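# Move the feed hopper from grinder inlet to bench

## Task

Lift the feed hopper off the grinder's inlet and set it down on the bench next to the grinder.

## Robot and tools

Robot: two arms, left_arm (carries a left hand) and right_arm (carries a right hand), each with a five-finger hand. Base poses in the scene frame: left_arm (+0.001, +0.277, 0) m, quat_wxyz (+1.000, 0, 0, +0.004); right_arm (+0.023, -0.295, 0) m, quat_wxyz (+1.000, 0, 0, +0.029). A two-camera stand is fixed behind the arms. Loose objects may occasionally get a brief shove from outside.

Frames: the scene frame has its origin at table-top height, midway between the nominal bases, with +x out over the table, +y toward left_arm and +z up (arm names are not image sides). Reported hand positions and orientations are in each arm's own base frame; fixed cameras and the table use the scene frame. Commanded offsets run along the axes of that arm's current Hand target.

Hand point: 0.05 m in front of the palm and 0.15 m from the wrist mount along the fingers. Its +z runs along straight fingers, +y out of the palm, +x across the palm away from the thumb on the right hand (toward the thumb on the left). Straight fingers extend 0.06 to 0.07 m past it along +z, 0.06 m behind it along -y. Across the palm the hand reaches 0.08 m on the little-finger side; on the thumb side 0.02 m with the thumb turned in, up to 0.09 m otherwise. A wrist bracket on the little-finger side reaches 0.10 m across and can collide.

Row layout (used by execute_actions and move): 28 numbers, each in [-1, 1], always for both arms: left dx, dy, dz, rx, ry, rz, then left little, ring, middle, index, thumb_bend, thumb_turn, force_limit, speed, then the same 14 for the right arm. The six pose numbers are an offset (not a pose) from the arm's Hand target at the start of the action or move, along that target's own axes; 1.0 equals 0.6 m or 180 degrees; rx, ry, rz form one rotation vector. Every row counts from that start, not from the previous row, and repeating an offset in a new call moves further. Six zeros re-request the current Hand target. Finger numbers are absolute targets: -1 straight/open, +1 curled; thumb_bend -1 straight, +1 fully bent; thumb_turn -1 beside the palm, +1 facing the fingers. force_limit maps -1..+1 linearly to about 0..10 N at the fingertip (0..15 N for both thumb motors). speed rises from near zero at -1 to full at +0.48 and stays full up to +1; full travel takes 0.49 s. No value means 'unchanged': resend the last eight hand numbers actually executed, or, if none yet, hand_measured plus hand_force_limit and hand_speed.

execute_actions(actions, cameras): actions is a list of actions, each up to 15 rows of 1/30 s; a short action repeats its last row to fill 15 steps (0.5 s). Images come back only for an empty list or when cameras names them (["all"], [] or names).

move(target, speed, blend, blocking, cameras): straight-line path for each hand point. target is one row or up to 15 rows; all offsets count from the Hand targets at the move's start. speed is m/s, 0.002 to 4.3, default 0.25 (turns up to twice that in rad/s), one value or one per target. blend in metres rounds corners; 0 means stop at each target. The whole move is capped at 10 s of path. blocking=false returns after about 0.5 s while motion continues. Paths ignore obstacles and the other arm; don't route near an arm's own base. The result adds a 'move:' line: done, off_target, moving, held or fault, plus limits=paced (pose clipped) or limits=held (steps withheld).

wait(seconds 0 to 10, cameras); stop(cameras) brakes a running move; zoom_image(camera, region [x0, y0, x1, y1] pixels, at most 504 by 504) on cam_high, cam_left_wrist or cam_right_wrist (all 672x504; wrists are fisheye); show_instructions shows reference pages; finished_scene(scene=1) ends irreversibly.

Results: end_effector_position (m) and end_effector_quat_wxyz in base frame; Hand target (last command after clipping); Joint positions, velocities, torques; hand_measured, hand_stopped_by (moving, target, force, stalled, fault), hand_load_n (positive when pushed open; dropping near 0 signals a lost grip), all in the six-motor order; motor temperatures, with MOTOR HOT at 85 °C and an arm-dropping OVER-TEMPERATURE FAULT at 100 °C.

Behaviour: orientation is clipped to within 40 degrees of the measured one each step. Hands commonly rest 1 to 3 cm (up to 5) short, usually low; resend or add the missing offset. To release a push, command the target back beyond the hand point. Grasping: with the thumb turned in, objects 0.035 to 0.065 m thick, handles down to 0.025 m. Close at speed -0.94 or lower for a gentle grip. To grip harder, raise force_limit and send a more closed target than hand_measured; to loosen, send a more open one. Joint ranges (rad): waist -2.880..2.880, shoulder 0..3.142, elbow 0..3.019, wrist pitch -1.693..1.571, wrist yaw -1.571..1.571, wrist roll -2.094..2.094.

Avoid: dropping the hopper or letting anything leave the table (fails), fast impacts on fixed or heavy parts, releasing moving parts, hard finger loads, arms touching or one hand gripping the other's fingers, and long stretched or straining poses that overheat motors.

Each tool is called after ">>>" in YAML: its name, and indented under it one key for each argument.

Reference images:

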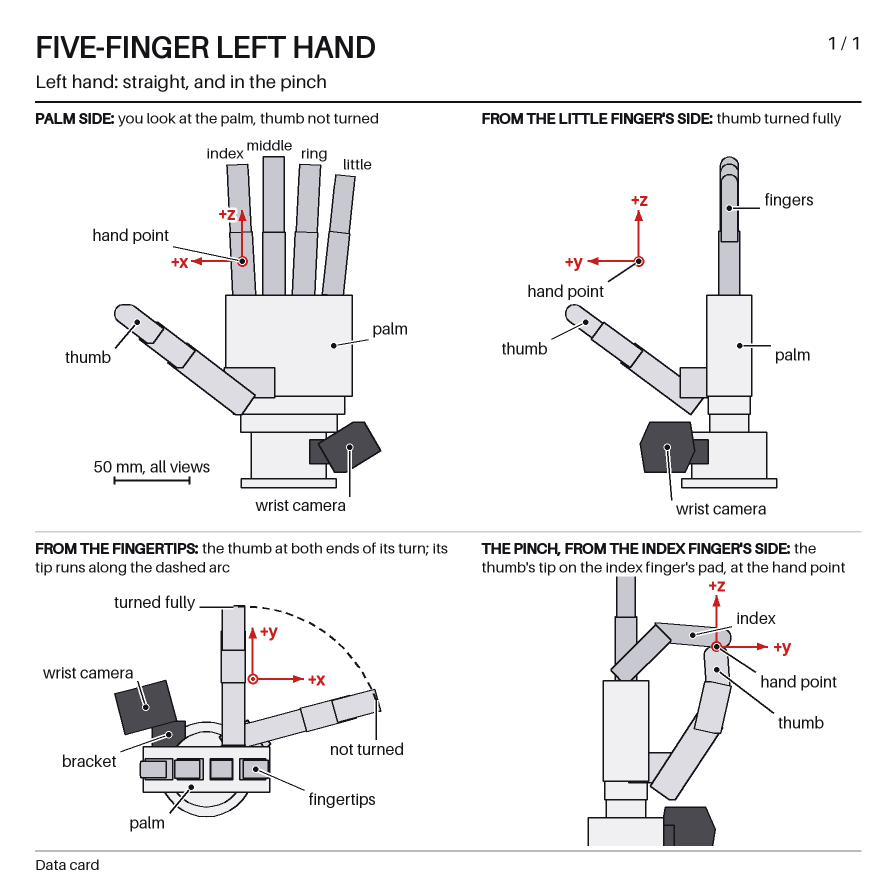

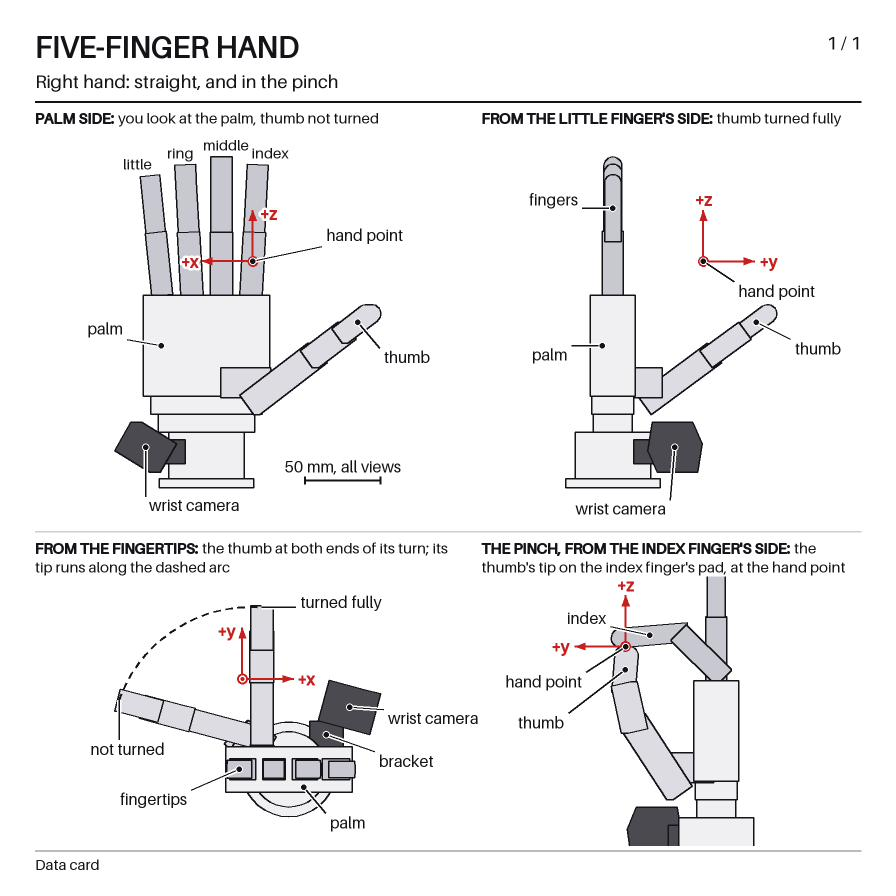

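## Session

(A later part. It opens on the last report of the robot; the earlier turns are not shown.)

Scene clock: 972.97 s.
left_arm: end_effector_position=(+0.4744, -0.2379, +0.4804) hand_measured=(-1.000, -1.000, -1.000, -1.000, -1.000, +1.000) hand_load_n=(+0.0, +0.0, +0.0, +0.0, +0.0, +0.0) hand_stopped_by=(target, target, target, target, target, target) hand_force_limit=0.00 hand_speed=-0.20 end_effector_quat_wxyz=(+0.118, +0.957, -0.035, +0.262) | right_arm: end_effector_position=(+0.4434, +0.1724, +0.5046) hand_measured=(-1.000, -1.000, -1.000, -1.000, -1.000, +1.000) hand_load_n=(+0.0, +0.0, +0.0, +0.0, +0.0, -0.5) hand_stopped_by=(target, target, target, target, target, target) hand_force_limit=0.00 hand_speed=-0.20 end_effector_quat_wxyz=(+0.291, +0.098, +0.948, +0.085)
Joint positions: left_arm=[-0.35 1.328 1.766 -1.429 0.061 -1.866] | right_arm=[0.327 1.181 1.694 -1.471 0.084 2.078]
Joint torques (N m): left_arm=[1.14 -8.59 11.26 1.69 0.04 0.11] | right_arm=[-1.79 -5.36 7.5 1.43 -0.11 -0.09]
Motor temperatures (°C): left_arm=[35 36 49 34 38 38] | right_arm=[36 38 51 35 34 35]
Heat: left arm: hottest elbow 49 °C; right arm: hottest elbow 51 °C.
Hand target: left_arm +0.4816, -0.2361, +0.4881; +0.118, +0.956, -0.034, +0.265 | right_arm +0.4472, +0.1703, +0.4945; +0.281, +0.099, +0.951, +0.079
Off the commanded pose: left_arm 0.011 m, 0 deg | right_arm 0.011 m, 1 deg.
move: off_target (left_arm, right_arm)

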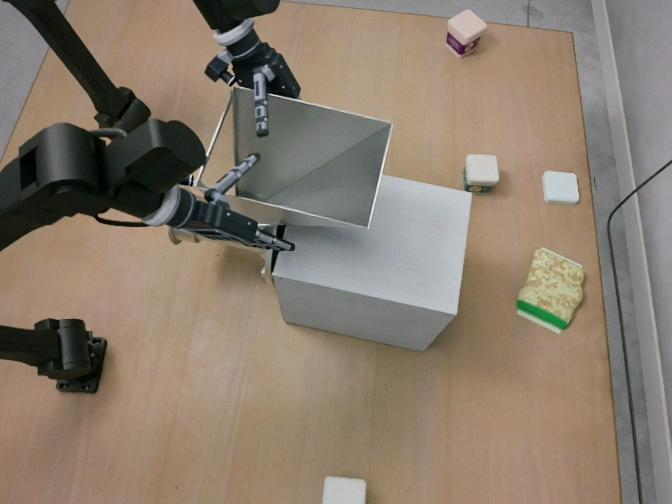

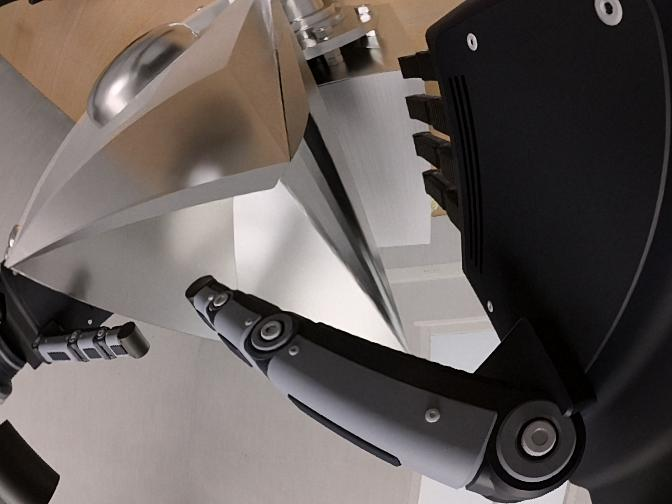

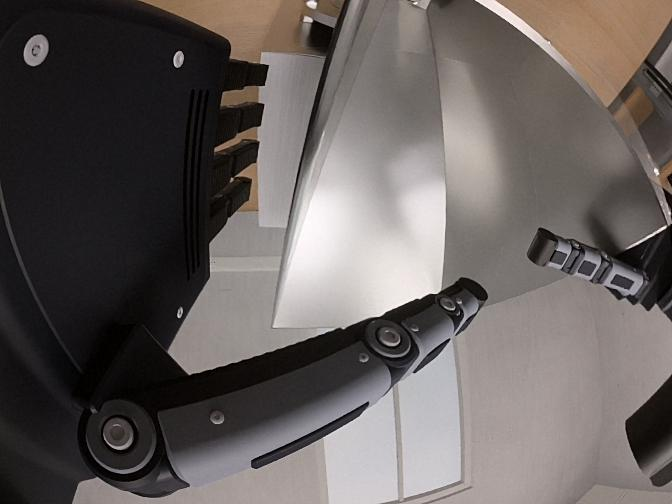

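>>> move:
  target: [0,0,0,0,0,0,-1,-1,-1,-1,-1,1,0,-0.2,0.0173,-0.007,0.0276,0,0,0,-1,-1,-1,-1,-1,1,0,-0.2]
  speed: 0.05
  cameras: []

>>> move:
  target: [0,0,0,0,0,0,0.4,0.4,0.4,0.4,0.5,1,-0.4,-0.85,0,0,0,0,0,0,0.4,0.4,0.4,0.4,0.5,1,-0.4,-0.85]
  speed: 0.05
  cameras: ["all"]

Scene clock: 1003.83 s.
left_arm: end_effector_position=(+0.4744, -0.2381, +0.4799) hand_measured=(-1.000, -1.000, -1.000, -1.000, -1.000, +1.000) hand_load_n=(+0.0, +0.0, +0.0, +0.0, +0.0, +0.0) hand_stopped_by=(target, target, target, target, target, target) hand_force_limit=0.00 hand_speed=-0.20 end_effector_quat_wxyz=(+0.118, +0.957, -0.035, +0.261) | right_arm: end_effector_position=(+0.4442, +0.1715, +0.4883) hand_measured=(-1.000, -1.000, -1.000, -1.000, -1.000, +1.000) hand_load_n=(+0.0, +0.0, +0.0, +0.0, +0.0, +0.0) hand_stopped_by=(target, target, target, target, target, target) hand_force_limit=0.00 hand_speed=-0.20 end_effector_quat_wxyz=(+0.289, +0.100, +0.948, +0.086)
Joint positions: left_arm=[-0.35 1.329 1.766 -1.429 0.061 -1.865] | right_arm=[0.324 1.164 1.635 -1.434 0.08 2.08]
Joint torques (N m): left_arm=[0.97 -8.64 11.23 1.68 0.01 0.1] | right_arm=[-1.26 -5.89 6.37 2.09 0.06 -0.1]
Heat: left arm: hottest elbow 51 °C; right arm: hottest elbow 49 °C.
Hand target: left_arm +0.4816, -0.2361, +0.4882; +0.118, +0.956, -0.034, +0.265 | right_arm +0.4471, +0.1703, +0.4746; +0.281, +0.099, +0.951, +0.079
Off the commanded pose: left_arm 0.011 m, 1 deg | right_arm 0.014 m, 1 deg.
move: off_target (left_arm, right_arm)
No camera images: "cameras" was empty.

Scene clock: 1006.43 s.
left_arm: end_effector_position=(+0.4744, -0.2367, +0.4808) hand_measured=(-0.224, -0.364, -0.446, -0.406, -0.502, +1.000) hand_load_n=(+3.5, +2.5, +0.5, +7.0, +4.0, +5.5) hand_stopped_by=(force, force, force, force, force, target) hand_force_limit=-0.40 hand_speed=-0.85 end_effector_quat_wxyz=(+0.114, +0.957, -0.036, +0.263) | right_arm: end_effector_position=(+0.4450, +0.1706, +0.4883) hand_measured=(-0.098, -0.278, -0.378, -0.336, -0.618, +1.000) hand_load_n=(+3.5, +3.0, +2.5, +4.5, +5.0, +5.5) hand_stopped_by=(force, force, force, force, force, target) hand_force_limit=-0.40 hand_speed=-0.85 end_effector_quat_wxyz=(+0.291, +0.101, +0.948, +0.085)
Joint positions: left_arm=[-0.35 1.329 1.77 -1.433 0.052 -1.861] | right_arm=[0.322 1.164 1.633 -1.43 0.083 2.08]
Joint torques (N m): left_arm=[1.26 -8.23 11 1.77 0.41 0.04] | right_arm=[-1.08 -5.66 6.45 1.92 -0.08 -0.09]
Heat: left arm: hottest elbow 51 °C; right arm: hottest elbow 49 °C.
Hand target: left_arm +0.4816, -0.2361, +0.4881; +0.118, +0.956, -0.034, +0.265 | right_arm +0.4470, +0.1703, +0.4745; +0.281, +0.099, +0.951, +0.079
Off the commanded pose: left_arm 0.010 m, 1 deg | right_arm 0.014 m, 1 deg.
move: off_target (right_arm)

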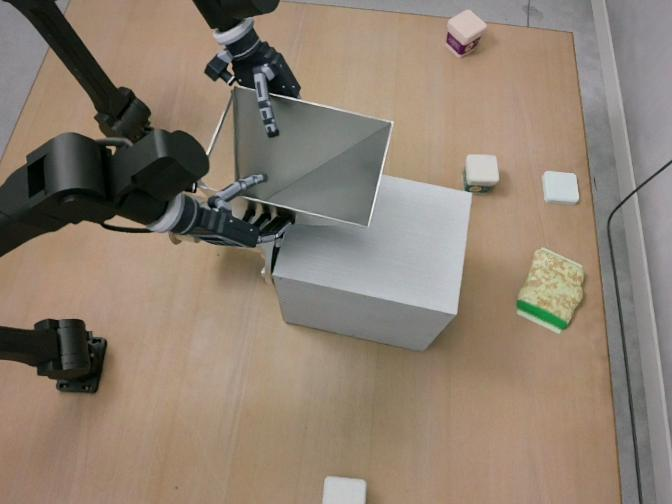

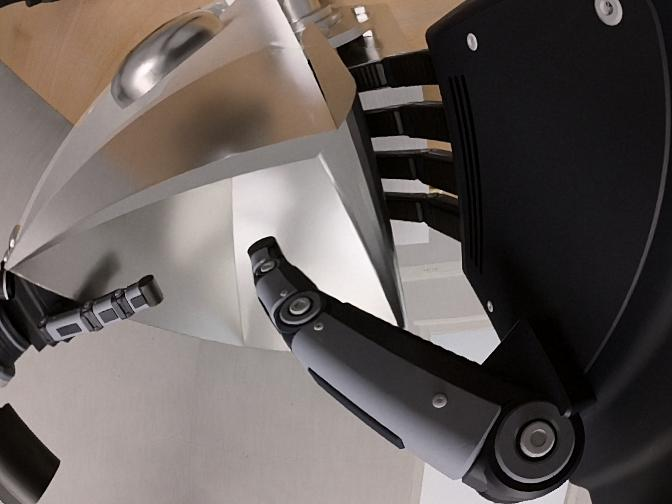

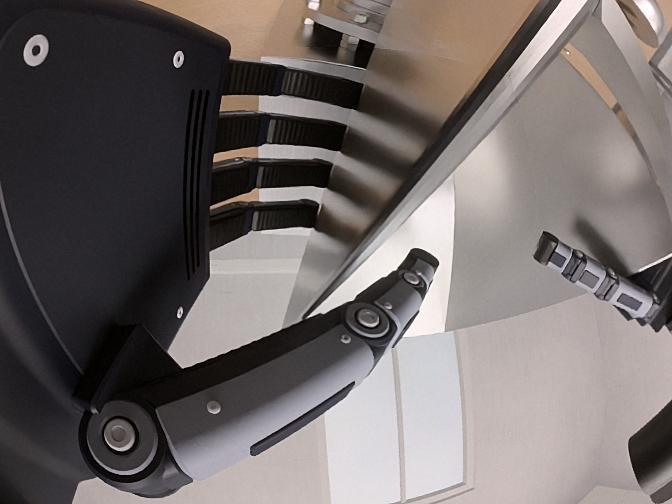

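>>> zoom_image:
  camera: "cam_right_wrist"
  region: [220, 180, 500, 460]

>>> zoom_image:
  camera: "cam_high"
  region: [180, 50, 360, 270]

>>> zoom_image:
  camera: "cam_left_wrist"
  region: [200, 80, 480, 400]

Scaled by 1.800 from the camera's 672x504 image, which has a finer 960x720 frame.

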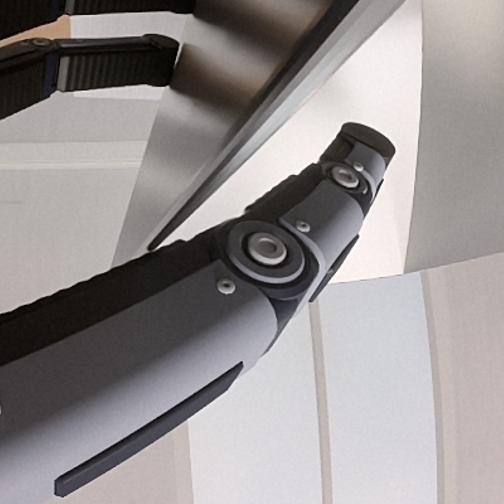

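Scaled by 2.291 from the camera's 672x504 image, which has a finer 960x720 frame.

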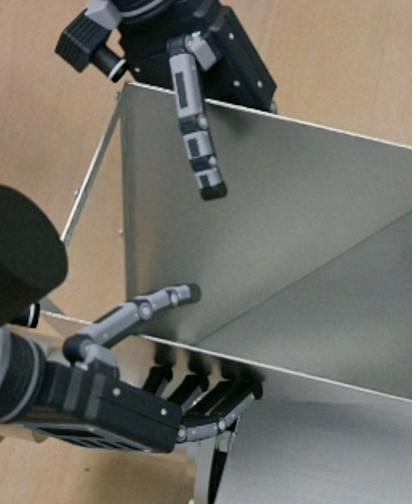

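Scaled by 1.575 from the camera's 672x504 image, which has a finer 960x720 frame.

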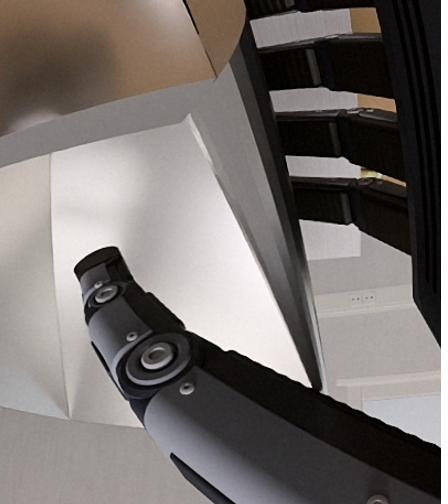

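>>> move:
  target: [0,0,0,0,0,0,0.4,0.4,0.4,0.4,0.45,1,0,-0.88,0,0,0,0,0,0,0.4,0.4,0.4,0.4,0.45,1,0,-0.88]
  speed: 0.05
  cameras: ["all"]

Scene clock: 1036.67 s.
left_arm: end_effector_position=(+0.4738, -0.2369, +0.4814) hand_measured=(-0.224, -0.364, -0.446, -0.406, -0.196, +1.000) hand_load_n=(+6.5, +5.0, +4.0, +13.5, +7.5, +8.0) hand_stopped_by=(force, force, force, force, force, target) hand_force_limit=0.00 hand_speed=-0.88 end_effector_quat_wxyz=(+0.107, +0.957, -0.039, +0.265) | right_arm: end_effector_position=(+0.4442, +0.1716, +0.4888) hand_measured=(-0.098, -0.280, -0.378, -0.338, -0.554, +1.000) hand_load_n=(+5.0, +5.5, +5.0, +8.0, +8.5, +10.5) hand_stopped_by=(force, force, force, force, force, target) hand_force_limit=0.00 hand_speed=-0.88 end_effector_quat_wxyz=(+0.292, +0.100, +0.948, +0.084)
Joint positions: left_arm=[-0.357 1.329 1.773 -1.436 0.037 -1.857] | right_arm=[0.327 1.163 1.633 -1.43 0.088 2.08]
Joint torques (N m): left_arm=[1.73 -8.41 10.63 1.96 1.07 0.01] | right_arm=[-1.49 -5.77 6.43 1.98 -0.28 -0.07]
Heat: left arm: hottest elbow 53 °C; right arm: hottest elbow 48 °C.
Hand target: left_arm +0.4816, -0.2360, +0.4882; +0.118, +0.956, -0.034, +0.265 | right_arm +0.4470, +0.1703, +0.4746; +0.281, +0.099, +0.951, +0.079
Off the commanded pose: left_arm 0.010 m, 1 deg | right_arm 0.015 m, 1 deg.
move: off_target (right_arm)

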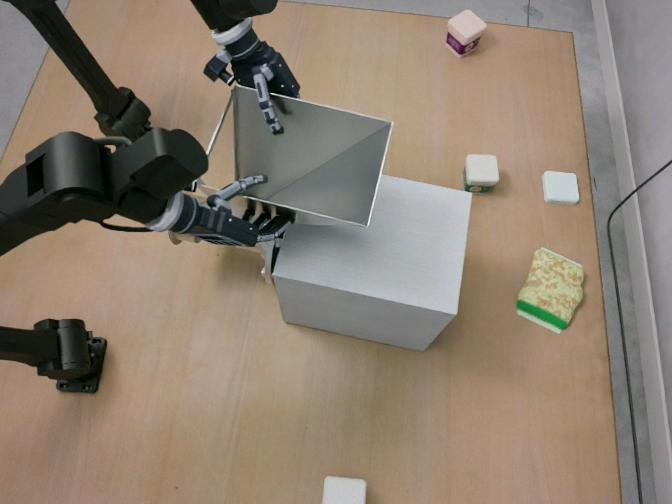

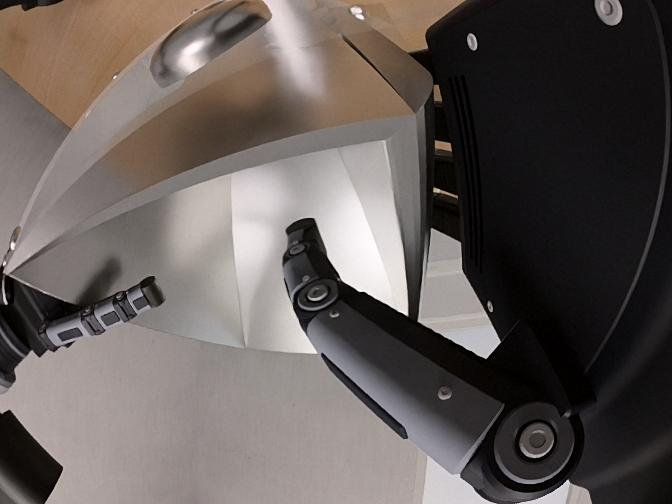

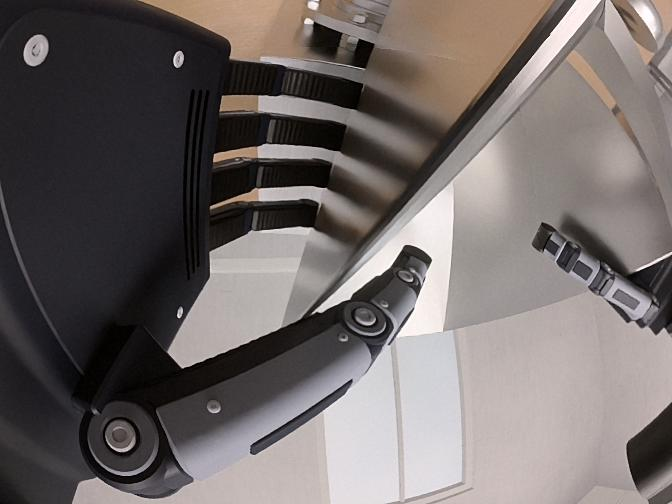

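>>> zoom_image:
  camera: "cam_high"
  region: [160, 40, 400, 280]

>>> zoom_image:
  camera: "cam_left_wrist"
  region: [200, 0, 500, 400]

Scaled by 2.100 from the camera's 672x504 image, which has a finer 960x720 frame.

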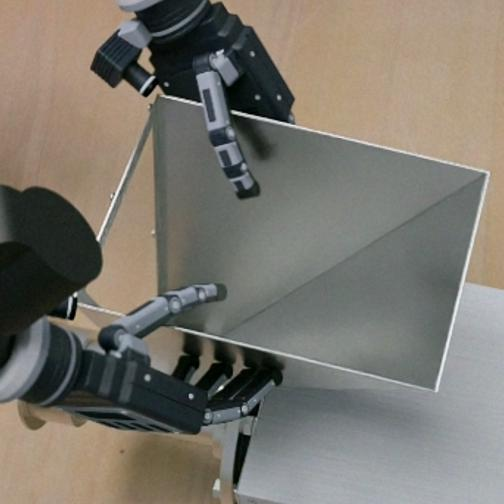

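Scaled by 1.260 from the camera's 672x504 image, which has a finer 960x720 frame.

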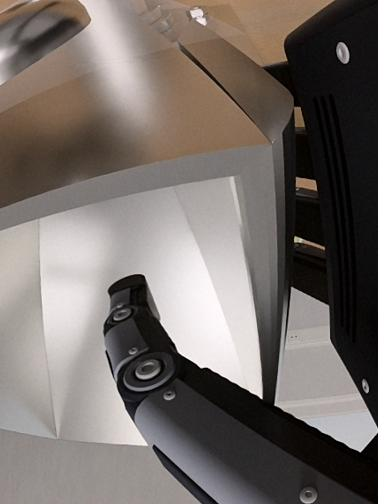

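>>> move:
  target:
    - [0,0,0,0,0,0,-1,-1,-1,-1,-0.9,1,0,-0.5,0,0,0,0,0,0,-1,-1,-1,-1,-0.9,1,0,-0.5]
    - [0,0.018,0,0,0,0,-1,-1,-1,-1,-0.9,1,0,-0.5,0,0.022,0,0,0,0,-1,-1,-1,-1,-0.9,1,0,-0.5]
  speed: 0.04
  cameras: ["all"]

Scene clock: 1086.47 s.
left_arm: end_effector_position=(+0.4745, -0.2389, +0.4809) hand_measured=(-1.000, -1.000, -1.000, -1.000, -0.900, +1.000) hand_load_n=(+0.0, +0.0, +0.0, +0.5, -0.5, +0.0) hand_stopped_by=(target, target, target, target, target, target) hand_force_limit=0.00 hand_speed=-0.50 end_effector_quat_wxyz=(+0.114, +0.958, -0.036, +0.261) | right_arm: end_effector_position=(+0.4446, +0.1706, +0.4872) hand_measured=(-1.000, -1.000, -1.000, -1.000, -0.900, +1.000) hand_load_n=(+0.0, +0.0, +0.0, +0.0, +0.0, +0.0) hand_stopped_by=(target, target, target, target, target, target) hand_force_limit=0.00 hand_speed=-0.50 end_effector_quat_wxyz=(+0.294, +0.101, +0.947, +0.080)
Joint positions: left_arm=[-0.355 1.333 1.775 -1.437 0.051 -1.866] | right_arm=[0.329 1.16 1.626 -1.425 0.097 2.082]
Joint torques (N m): left_arm=[-0.26 -8.29 11.55 1.85 -0.15 -0.1] | right_arm=[1.38 -4.37 8.61 1.48 -0.02 0.09]
Heat: left arm: hottest elbow 51 °C; right arm: hottest elbow 48 °C.
Hand target: left_arm +0.4802, -0.2465, +0.4905; +0.118, +0.956, -0.034, +0.266 | right_arm +0.4490, +0.1831, +0.4773; +0.281, +0.099, +0.951, +0.079
Off the commanded pose: left_arm 0.013 m, 1 deg | right_arm 0.016 m, 2 deg.
joint sent to its limit (right arm) — joint 6 (wrist roll), upper limit. The joint targets still meet the commanded pose.
move: off_target (left_arm, right_arm)

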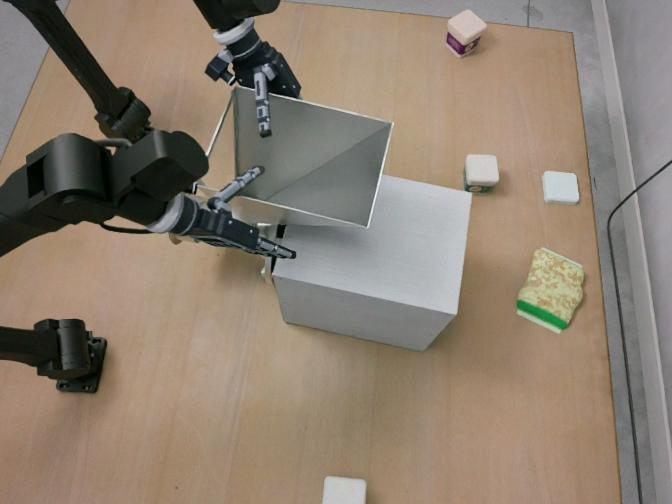

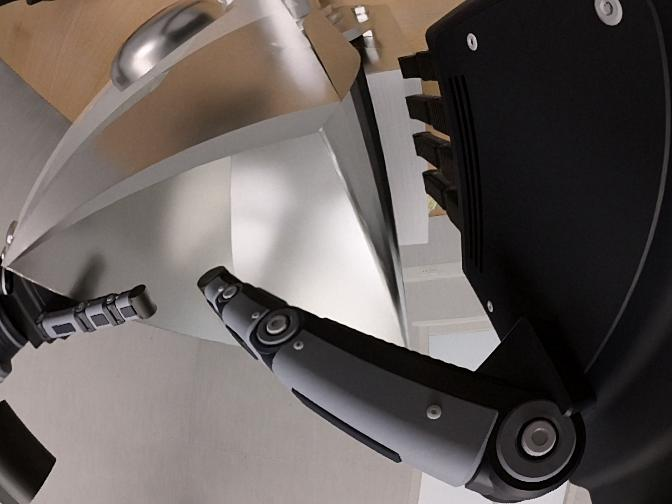

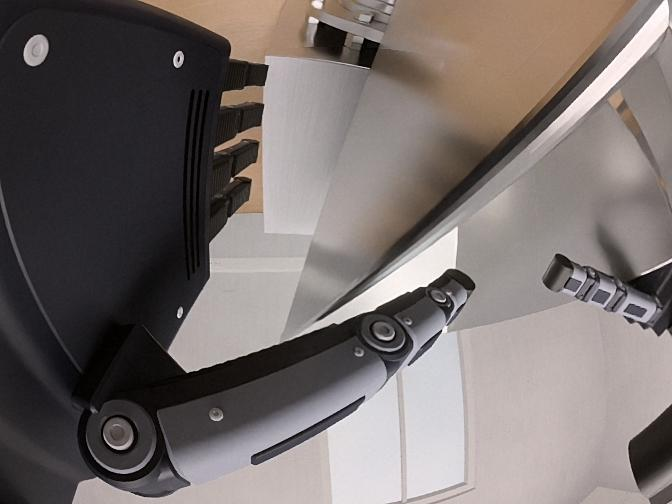

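>>> move:
  target: [0.0125,0.0147,-0.0175,0,0,0,-1,-1,-1,-1,-0.9,1,0,-0.5,-0.0278,0.0218,-0.0473,0,0,0,-1,-1,-1,-1,-0.9,1,0,-0.5]
  speed: 0.04
  cameras: ["all"]

>>> zoom_image:
  camera: "cam_high"
  region: [160, 40, 400, 280]

Scene clock: 1117.33 s.
left_arm: end_effector_position=(+0.4776, -0.2471, +0.4917) hand_measured=(-1.000, -1.000, -1.000, -1.000, -0.900, +1.000) hand_load_n=(+0.0, +0.0, -0.5, +0.0, +0.0, +0.0) hand_stopped_by=(target, target, target, target, target, target) hand_force_limit=0.00 hand_speed=-0.50 end_effector_quat_wxyz=(+0.114, +0.959, -0.034, +0.259) | right_arm: end_effector_position=(+0.4463, +0.1840, +0.4869) hand_measured=(-1.000, -1.000, -1.000, -1.000, -0.900, +1.000) hand_load_n=(+0.0, +0.0, +0.0, +0.0, +0.0, +0.0) hand_stopped_by=(target, target, target, target, target, target) hand_force_limit=0.00 hand_speed=-0.50 end_effector_quat_wxyz=(+0.264, +0.090, +0.958, +0.070)
Joint positions: left_arm=[-0.373 1.364 1.839 -1.473 0.042 -1.886] | right_arm=[0.355 1.222 1.711 -1.514 0.099 2.086]
Joint torques (N m): left_arm=[-0.44 -8.94 11.69 1.59 -0.12 -0.01] | right_arm=[-0.15 -6.3 12.51 1.39 -0.09 0.06]
Motor temperatures (°C): left_arm=[35 36 54 34 39 38] | right_arm=[36 38 48 35 34 35]
Heat: left arm: hottest elbow 54 °C; right arm: hottest elbow 48 °C.
Hand target: left_arm +0.4802, -0.2526, +0.5050; +0.118, +0.956, -0.034, +0.266 | right_arm +0.4490, +0.1892, +0.5122; +0.281, +0.099, +0.951, +0.079
Off the commanded pose: left_arm 0.014 m, 1 deg | right_arm 0.026 m, 2 deg.
joint sent to its limit (right arm) — joint 6 (wrist roll), upper limit. The joint targets still meet the commanded pose.
move: off_target (left_arm, right_arm)

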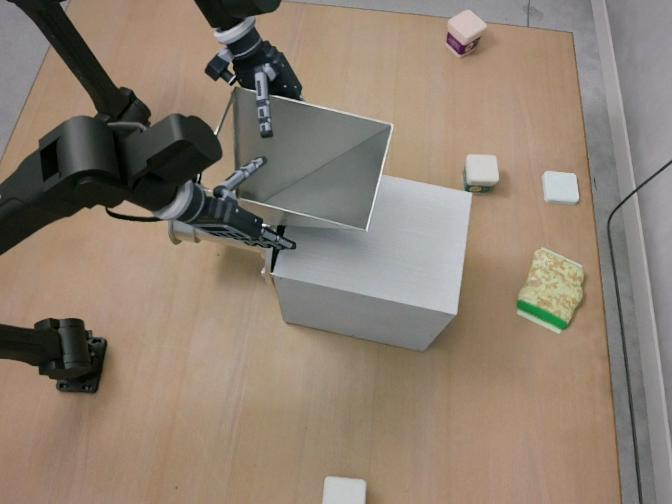

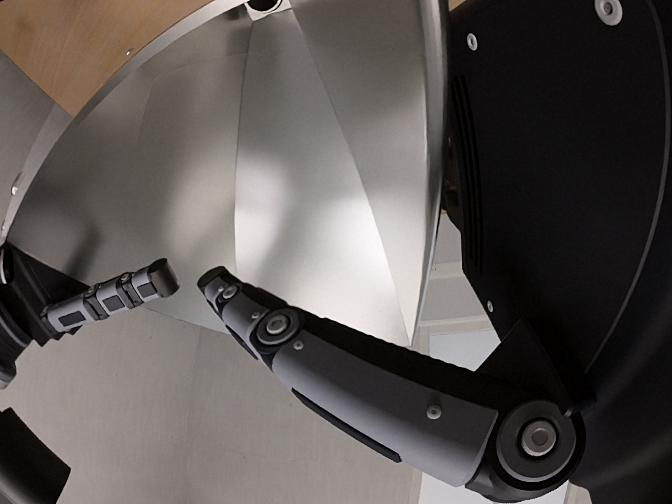

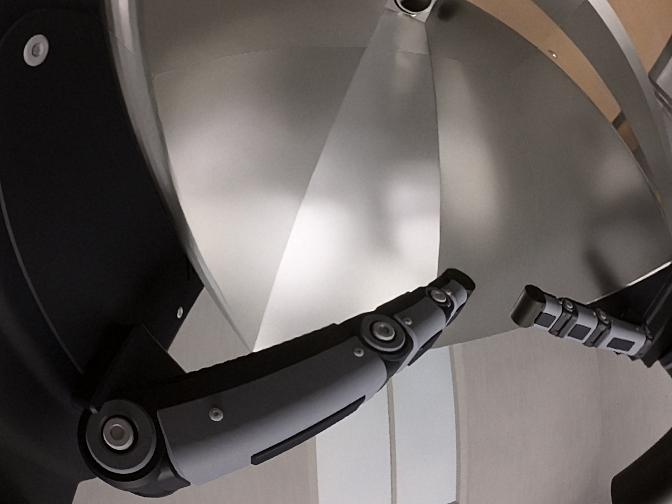

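Scaled by 2.100 from the camera's 672x504 image, which has a finer 960x720 frame.

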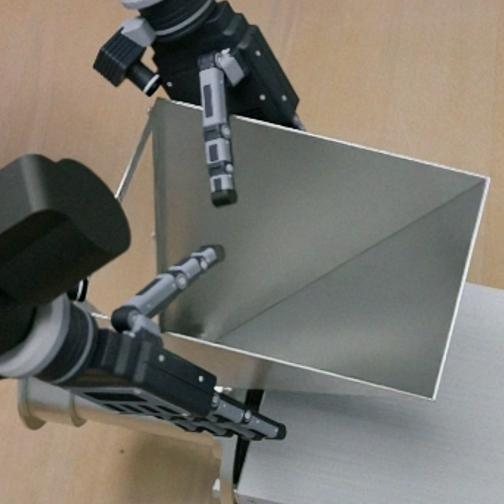

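>>> move:
  target: [0,0,0,0,0,0,0.4,0.4,0.4,0.4,0.5,1,-0.5,-0.88,0,0,0,0,0,0,0.4,0.4,0.4,0.4,0.5,1,-0.5,-0.88]
  speed: 0.05
  cameras: ["all"]

>>> zoom_image:
  camera: "cam_high"
  region: [160, 40, 400, 280]

Scene clock: 1136.03 s.
left_arm: end_effector_position=(+0.4806, -0.2446, +0.4873) hand_measured=(-0.298, -0.410, -0.488, -0.444, -0.054, +1.000) hand_load_n=(+1.5, +0.0, +0.0, +0.0, +0.0, +0.0) hand_stopped_by=(force, force, force, force, moving, target) hand_force_limit=-0.50 hand_speed=-0.88 end_effector_quat_wxyz=(+0.106, +0.960, -0.028, +0.256) | right_arm: end_effector_position=(+0.4464, +0.1814, +0.4838) hand_measured=(-0.254, -0.400, -0.500, -0.478, -0.054, +1.000) hand_load_n=(+4.0, +2.0, +0.0, +1.0, +0.5, +0.5) hand_stopped_by=(force, force, force, force, moving, target) hand_force_limit=-0.50 hand_speed=-0.88 end_effector_quat_wxyz=(+0.261, +0.093, +0.959, +0.063)
Joint positions: left_arm=[-0.373 1.37 1.839 -1.478 0.026 -1.892] | right_arm=[0.355 1.225 1.711 -1.523 0.111 2.089]
Joint torques (N m): left_arm=[-0.67 -9.82 11.69 1.76 0.6 0.03] | right_arm=[-0.15 -6.36 12.48 1.73 -0.6 0.02]
Heat: left arm: hottest elbow 54 °C; right arm: hottest elbow 50 °C.
Hand target: left_arm +0.4803, -0.2526, +0.5049; +0.118, +0.956, -0.034, +0.266 | right_arm +0.4490, +0.1892, +0.5122; +0.281, +0.099, +0.951, +0.079
Off the commanded pose: left_arm 0.019 m, 2 deg | right_arm 0.030 m, 3 deg.
joint sent to its limit (right arm) — joint 6 (wrist roll), upper limit.
move: moving (left_arm, right_arm; no rest 5 s after the path's end)

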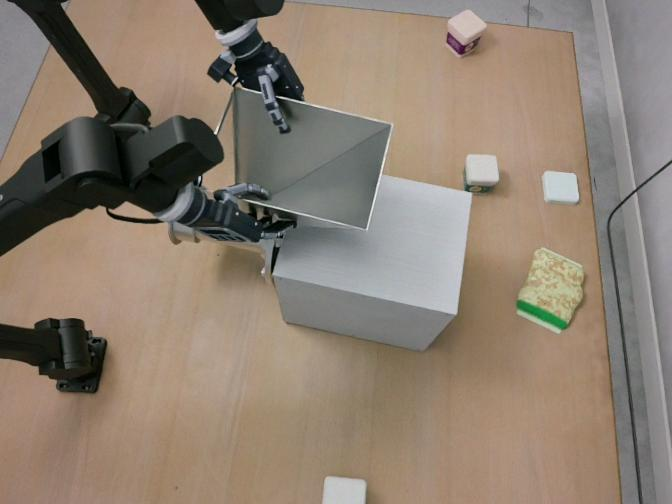

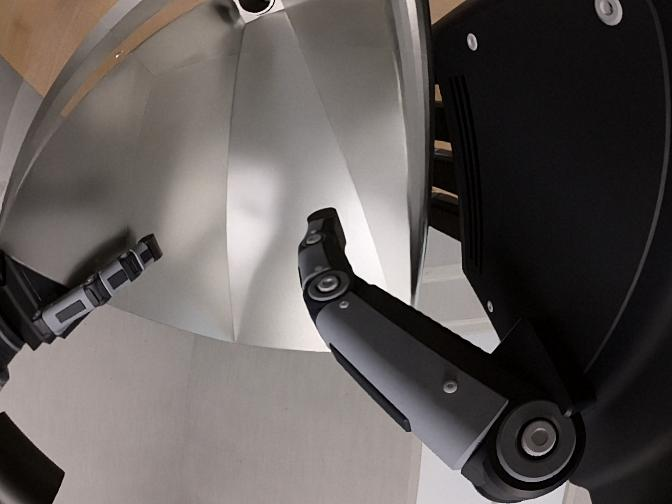

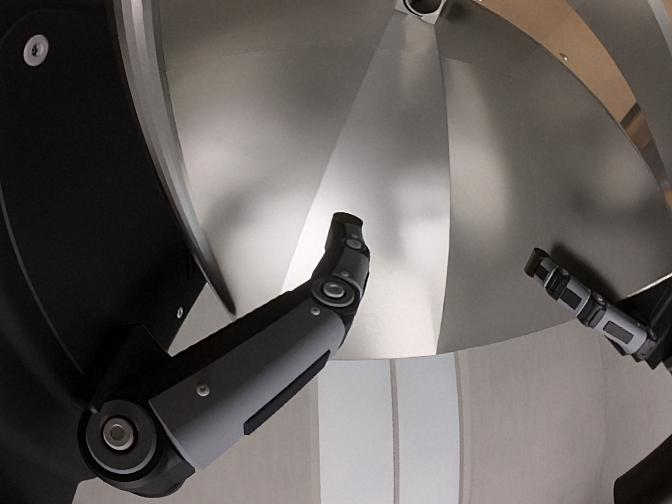

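Scaled by 2.100 from the camera's 672x504 image, which has a finer 960x720 frame.

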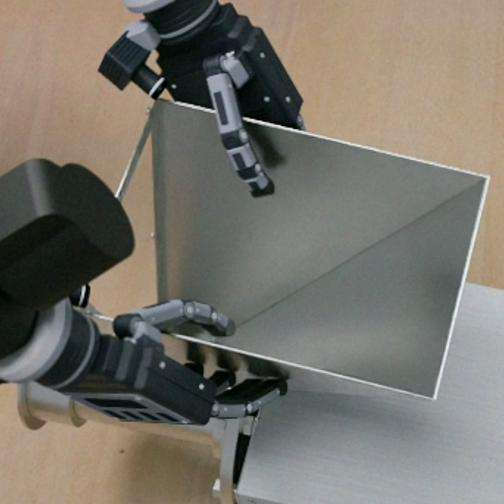

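>>> wait:
  seconds: 3
  cameras: ["all"]

>>> zoom_image:
  camera: "cam_high"
  region: [160, 40, 400, 280]

Scene clock: 1149.90 s.
left_arm: end_effector_position=(+0.4809, -0.2438, +0.4877) hand_measured=(-0.300, -0.410, -0.488, -0.444, +0.166, +1.000) hand_load_n=(+5.0, +4.0, +0.0, +4.5, +4.0, +4.0) hand_stopped_by=(force, force, force, force, force, target) hand_force_limit=-0.50 hand_speed=-0.88 end_effector_quat_wxyz=(+0.101, +0.960, -0.030, +0.259) | right_arm: end_effector_position=(+0.4466, +0.1799, +0.4838) hand_measured=(-0.254, -0.400, -0.500, -0.478, +0.178, +1.000) hand_load_n=(+7.5, +5.0, +0.0, +5.5, +3.5, +4.0) hand_stopped_by=(force, force, force, force, force, target) hand_force_limit=-0.50 hand_speed=-0.88 end_effector_quat_wxyz=(+0.263, +0.093, +0.959, +0.059)
Joint positions: left_arm=[-0.374 1.37 1.841 -1.478 0.016 -1.887] | right_arm=[0.355 1.225 1.712 -1.525 0.12 2.086]
Joint torques (N m): left_arm=[-0.09 -9.88 11.47 1.81 1 -0.03] | right_arm=[-0.38 -6.24 12.46 1.77 -0.96 0.05]
Motor temperatures (°C): left_arm=[35 36 53 34 39 38] | right_arm=[36 38 53 35 35 35]
Heat: left arm: hottest elbow 53 °C; right arm: hottest elbow 53 °C.
Hand target: left_arm +0.4803, -0.2526, +0.5050; +0.118, +0.956, -0.034, +0.266 | right_arm +0.4490, +0.1892, +0.5121; +0.281, +0.099, +0.951, +0.079
Off the commanded pose: left_arm 0.019 m, 2 deg | right_arm 0.030 m, 3 deg.
wait: 3.00 s; at rest from the start

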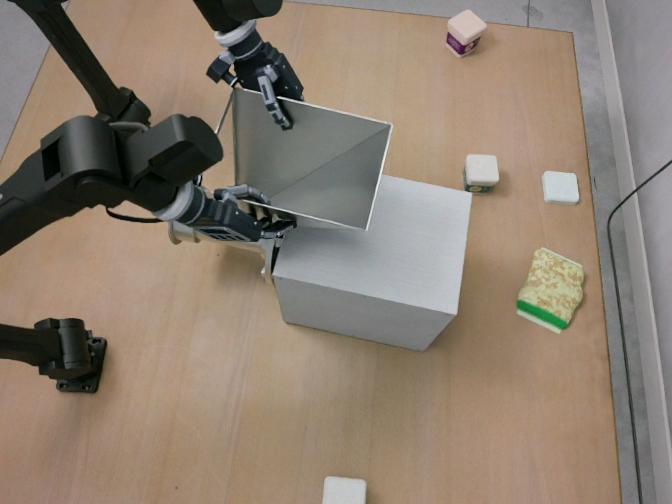

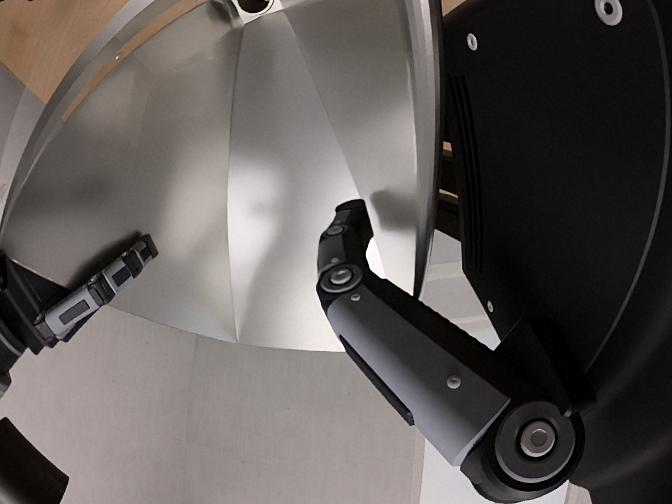

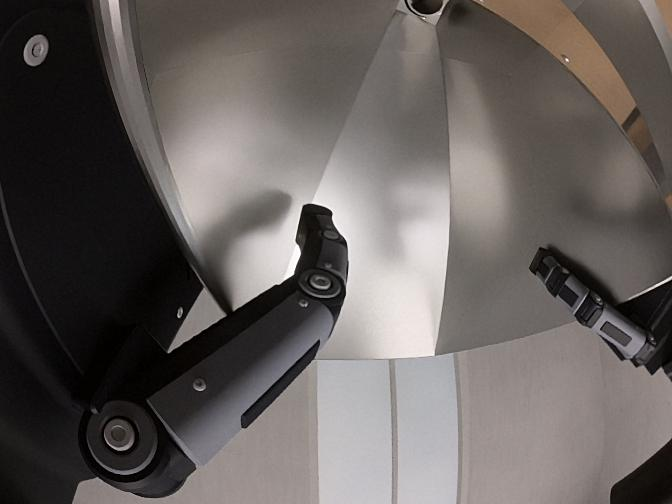

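Scaled by 2.100 from the camera's 672x504 image, which has a finer 960x720 frame.

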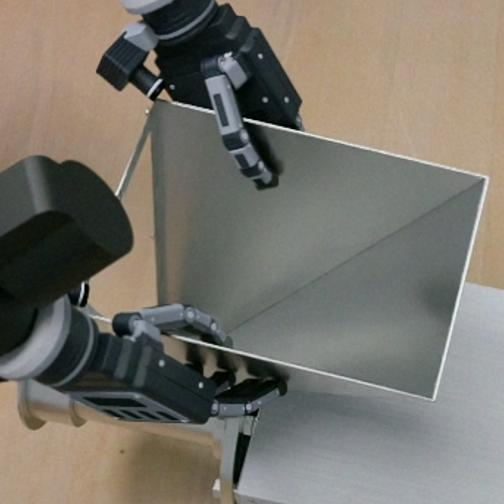

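>>> move:
  target: [0,0,0,0,0,0,0.4,0.4,0.4,0.4,0.6,1,0.2,-0.9,0,0,0,0,0,0,0.4,0.4,0.4,0.4,0.6,1,0.2,-0.9]
  speed: 0.05
  cameras: ["cam_left_wrist","cam_right_wrist"]

Scene clock: 1159.40 s.
left_arm: end_effector_position=(+0.4807, -0.2443, +0.4878) hand_measured=(-0.300, -0.412, -0.488, -0.444, +0.208, +1.000) hand_load_n=(+5.0, +4.5, +0.0, +6.0, +8.0, +5.0) hand_stopped_by=(force, force, force, force, force, target) hand_force_limit=0.20 hand_speed=-0.90 end_effector_quat_wxyz=(+0.100, +0.960, -0.031, +0.259) | right_arm: end_effector_position=(+0.4465, +0.1801, +0.4838) hand_measured=(-0.254, -0.400, -0.500, -0.478, +0.238, +1.000) hand_load_n=(+8.0, +5.5, +0.0, +7.5, +9.0, +5.0) hand_stopped_by=(force, force, force, force, force, target) hand_force_limit=0.20 hand_speed=-0.90 end_effector_quat_wxyz=(+0.263, +0.092, +0.959, +0.058)
Joint positions: left_arm=[-0.376 1.37 1.841 -1.478 0.013 -1.886] | right_arm=[0.357 1.225 1.712 -1.525 0.122 2.085]
Joint torques (N m): left_arm=[-0.03 -9.82 11.54 1.83 1.11 -0.02] | right_arm=[-0.26 -6.12 12.45 1.76 -1.09 0.07]
Heat: left arm: hottest elbow 52 °C; right arm: hottest elbow 54 °C.
Hand target: left_arm +0.4803, -0.2526, +0.5049; +0.118, +0.956, -0.034, +0.265 | right_arm +0.4490, +0.1892, +0.5121; +0.281, +0.099, +0.951, +0.079
Off the commanded pose: left_arm 0.019 m, 2 deg | right_arm 0.030 m, 3 deg.
joint sent to its limit (right arm) — joint 6 (wrist roll), upper limit. The joint targets still meet the commanded pose.
move: off_target (left_arm, right_arm)
Images, in order (width x height): cam_left_wrist 672x504, cam_right_wrist 672x504.

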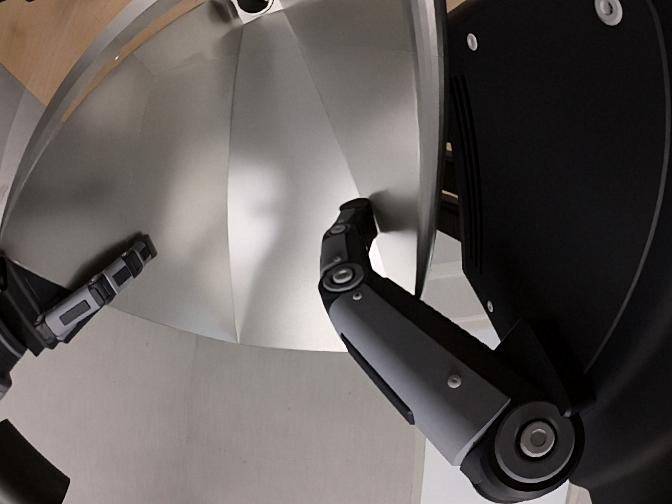

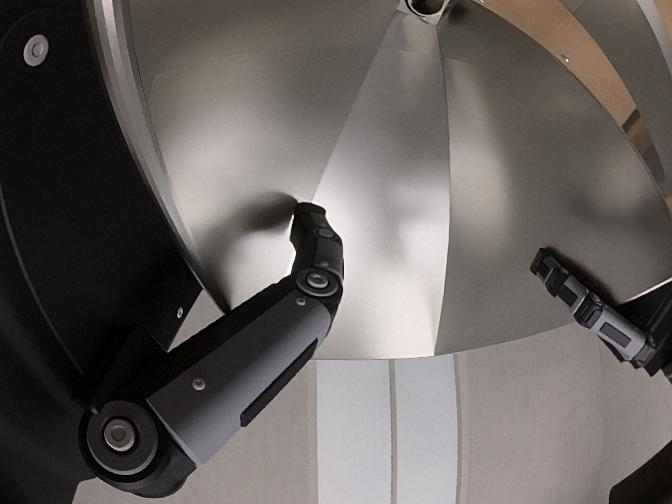

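>>> move:
  target: [0.0259,0.0104,-0.0415,0,0,0,0.4,0.4,0.4,0.4,0.6,1,0.2,-0.9,-0.0259,0.0104,-0.0415,0,0,0,0.4,0.4,0.4,0.4,0.6,1,0.2,-0.9]
  speed: 0.04
  cameras: ["all"]

>>> zoom_image:
  camera: "cam_high"
  region: [160, 40, 400, 280]

Scene clock: 1167.83 s.
left_arm: end_effector_position=(+0.4817, -0.2462, +0.4898) hand_measured=(-0.300, -0.410, -0.488, -0.444, +0.208, +1.000) hand_load_n=(+5.0, +2.0, +0.0, +1.5, +5.5, -0.5) hand_stopped_by=(force, force, force, force, force, target) hand_force_limit=0.20 hand_speed=-0.90 end_effector_quat_wxyz=(+0.092, +0.968, -0.034, +0.231) | right_arm: end_effector_position=(+0.4475, +0.1826, +0.4846) hand_measured=(-0.254, -0.400, -0.500, -0.478, +0.238, +1.000) hand_load_n=(+6.5, +1.5, +0.0, +2.0, +4.5, +0.0) hand_stopped_by=(force, force, force, force, force, target) hand_force_limit=0.20 hand_speed=-0.90 end_effector_quat_wxyz=(+0.234, +0.089, +0.967, +0.049)
Joint positions: left_arm=[-0.376 1.426 1.935 -1.578 0.019 -1.881] | right_arm=[0.357 1.277 1.792 -1.615 0.112 2.085]
Joint torques (N m): left_arm=[0.03 -11.81 14 2.14 0.89 -0.04] | right_arm=[-0.21 -7.88 15.28 2.09 -0.7 0.1]
Motor temperatures (°C): left_arm=[35 36 52 34 40 38] | right_arm=[36 38 55 35 35 35]
Heat: left arm: hottest elbow 52 °C; right arm: hottest elbow 55 °C.
Hand target: left_arm +0.4804, -0.2525, +0.5348; +0.118, +0.956, -0.034, +0.265 | right_arm +0.4490, +0.1892, +0.5422; +0.281, +0.099, +0.951, +0.080
Off the commanded pose: left_arm 0.046 m, 5 deg | right_arm 0.058 m, 7 deg.
joint sent to its limit (right arm) — joint 6 (wrist roll), upper limit. The joint targets are off in position, not in orientation.
move: off_target (left_arm, right_arm)

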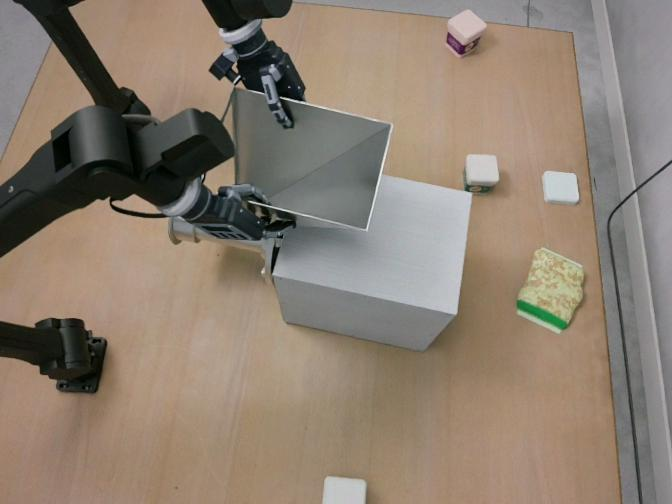

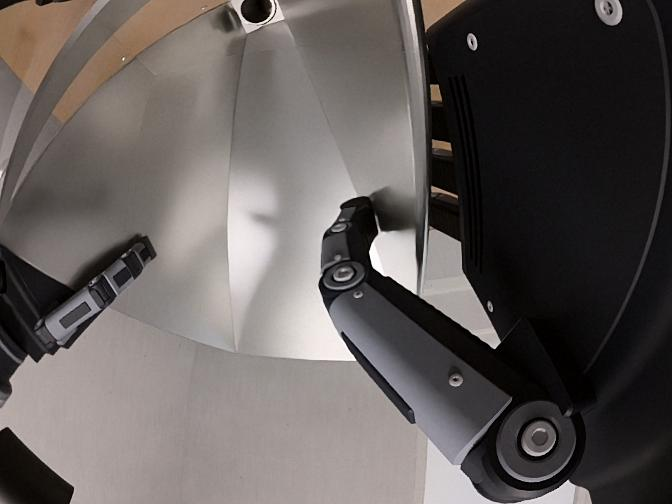

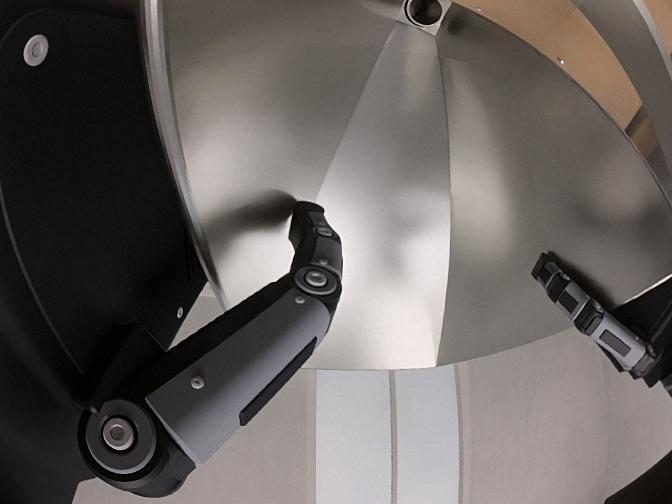

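Scaled by 2.100 from the camera's 672x504 image, which has a finer 960x720 frame.

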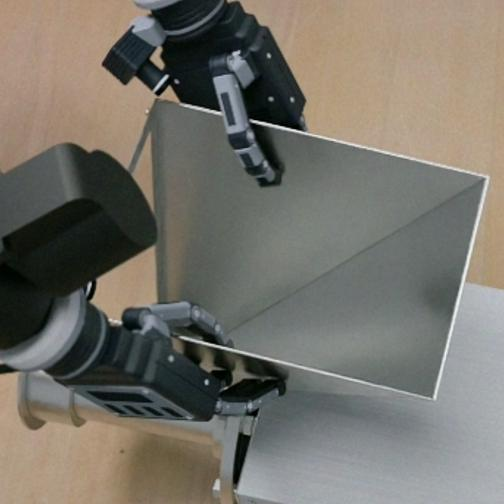

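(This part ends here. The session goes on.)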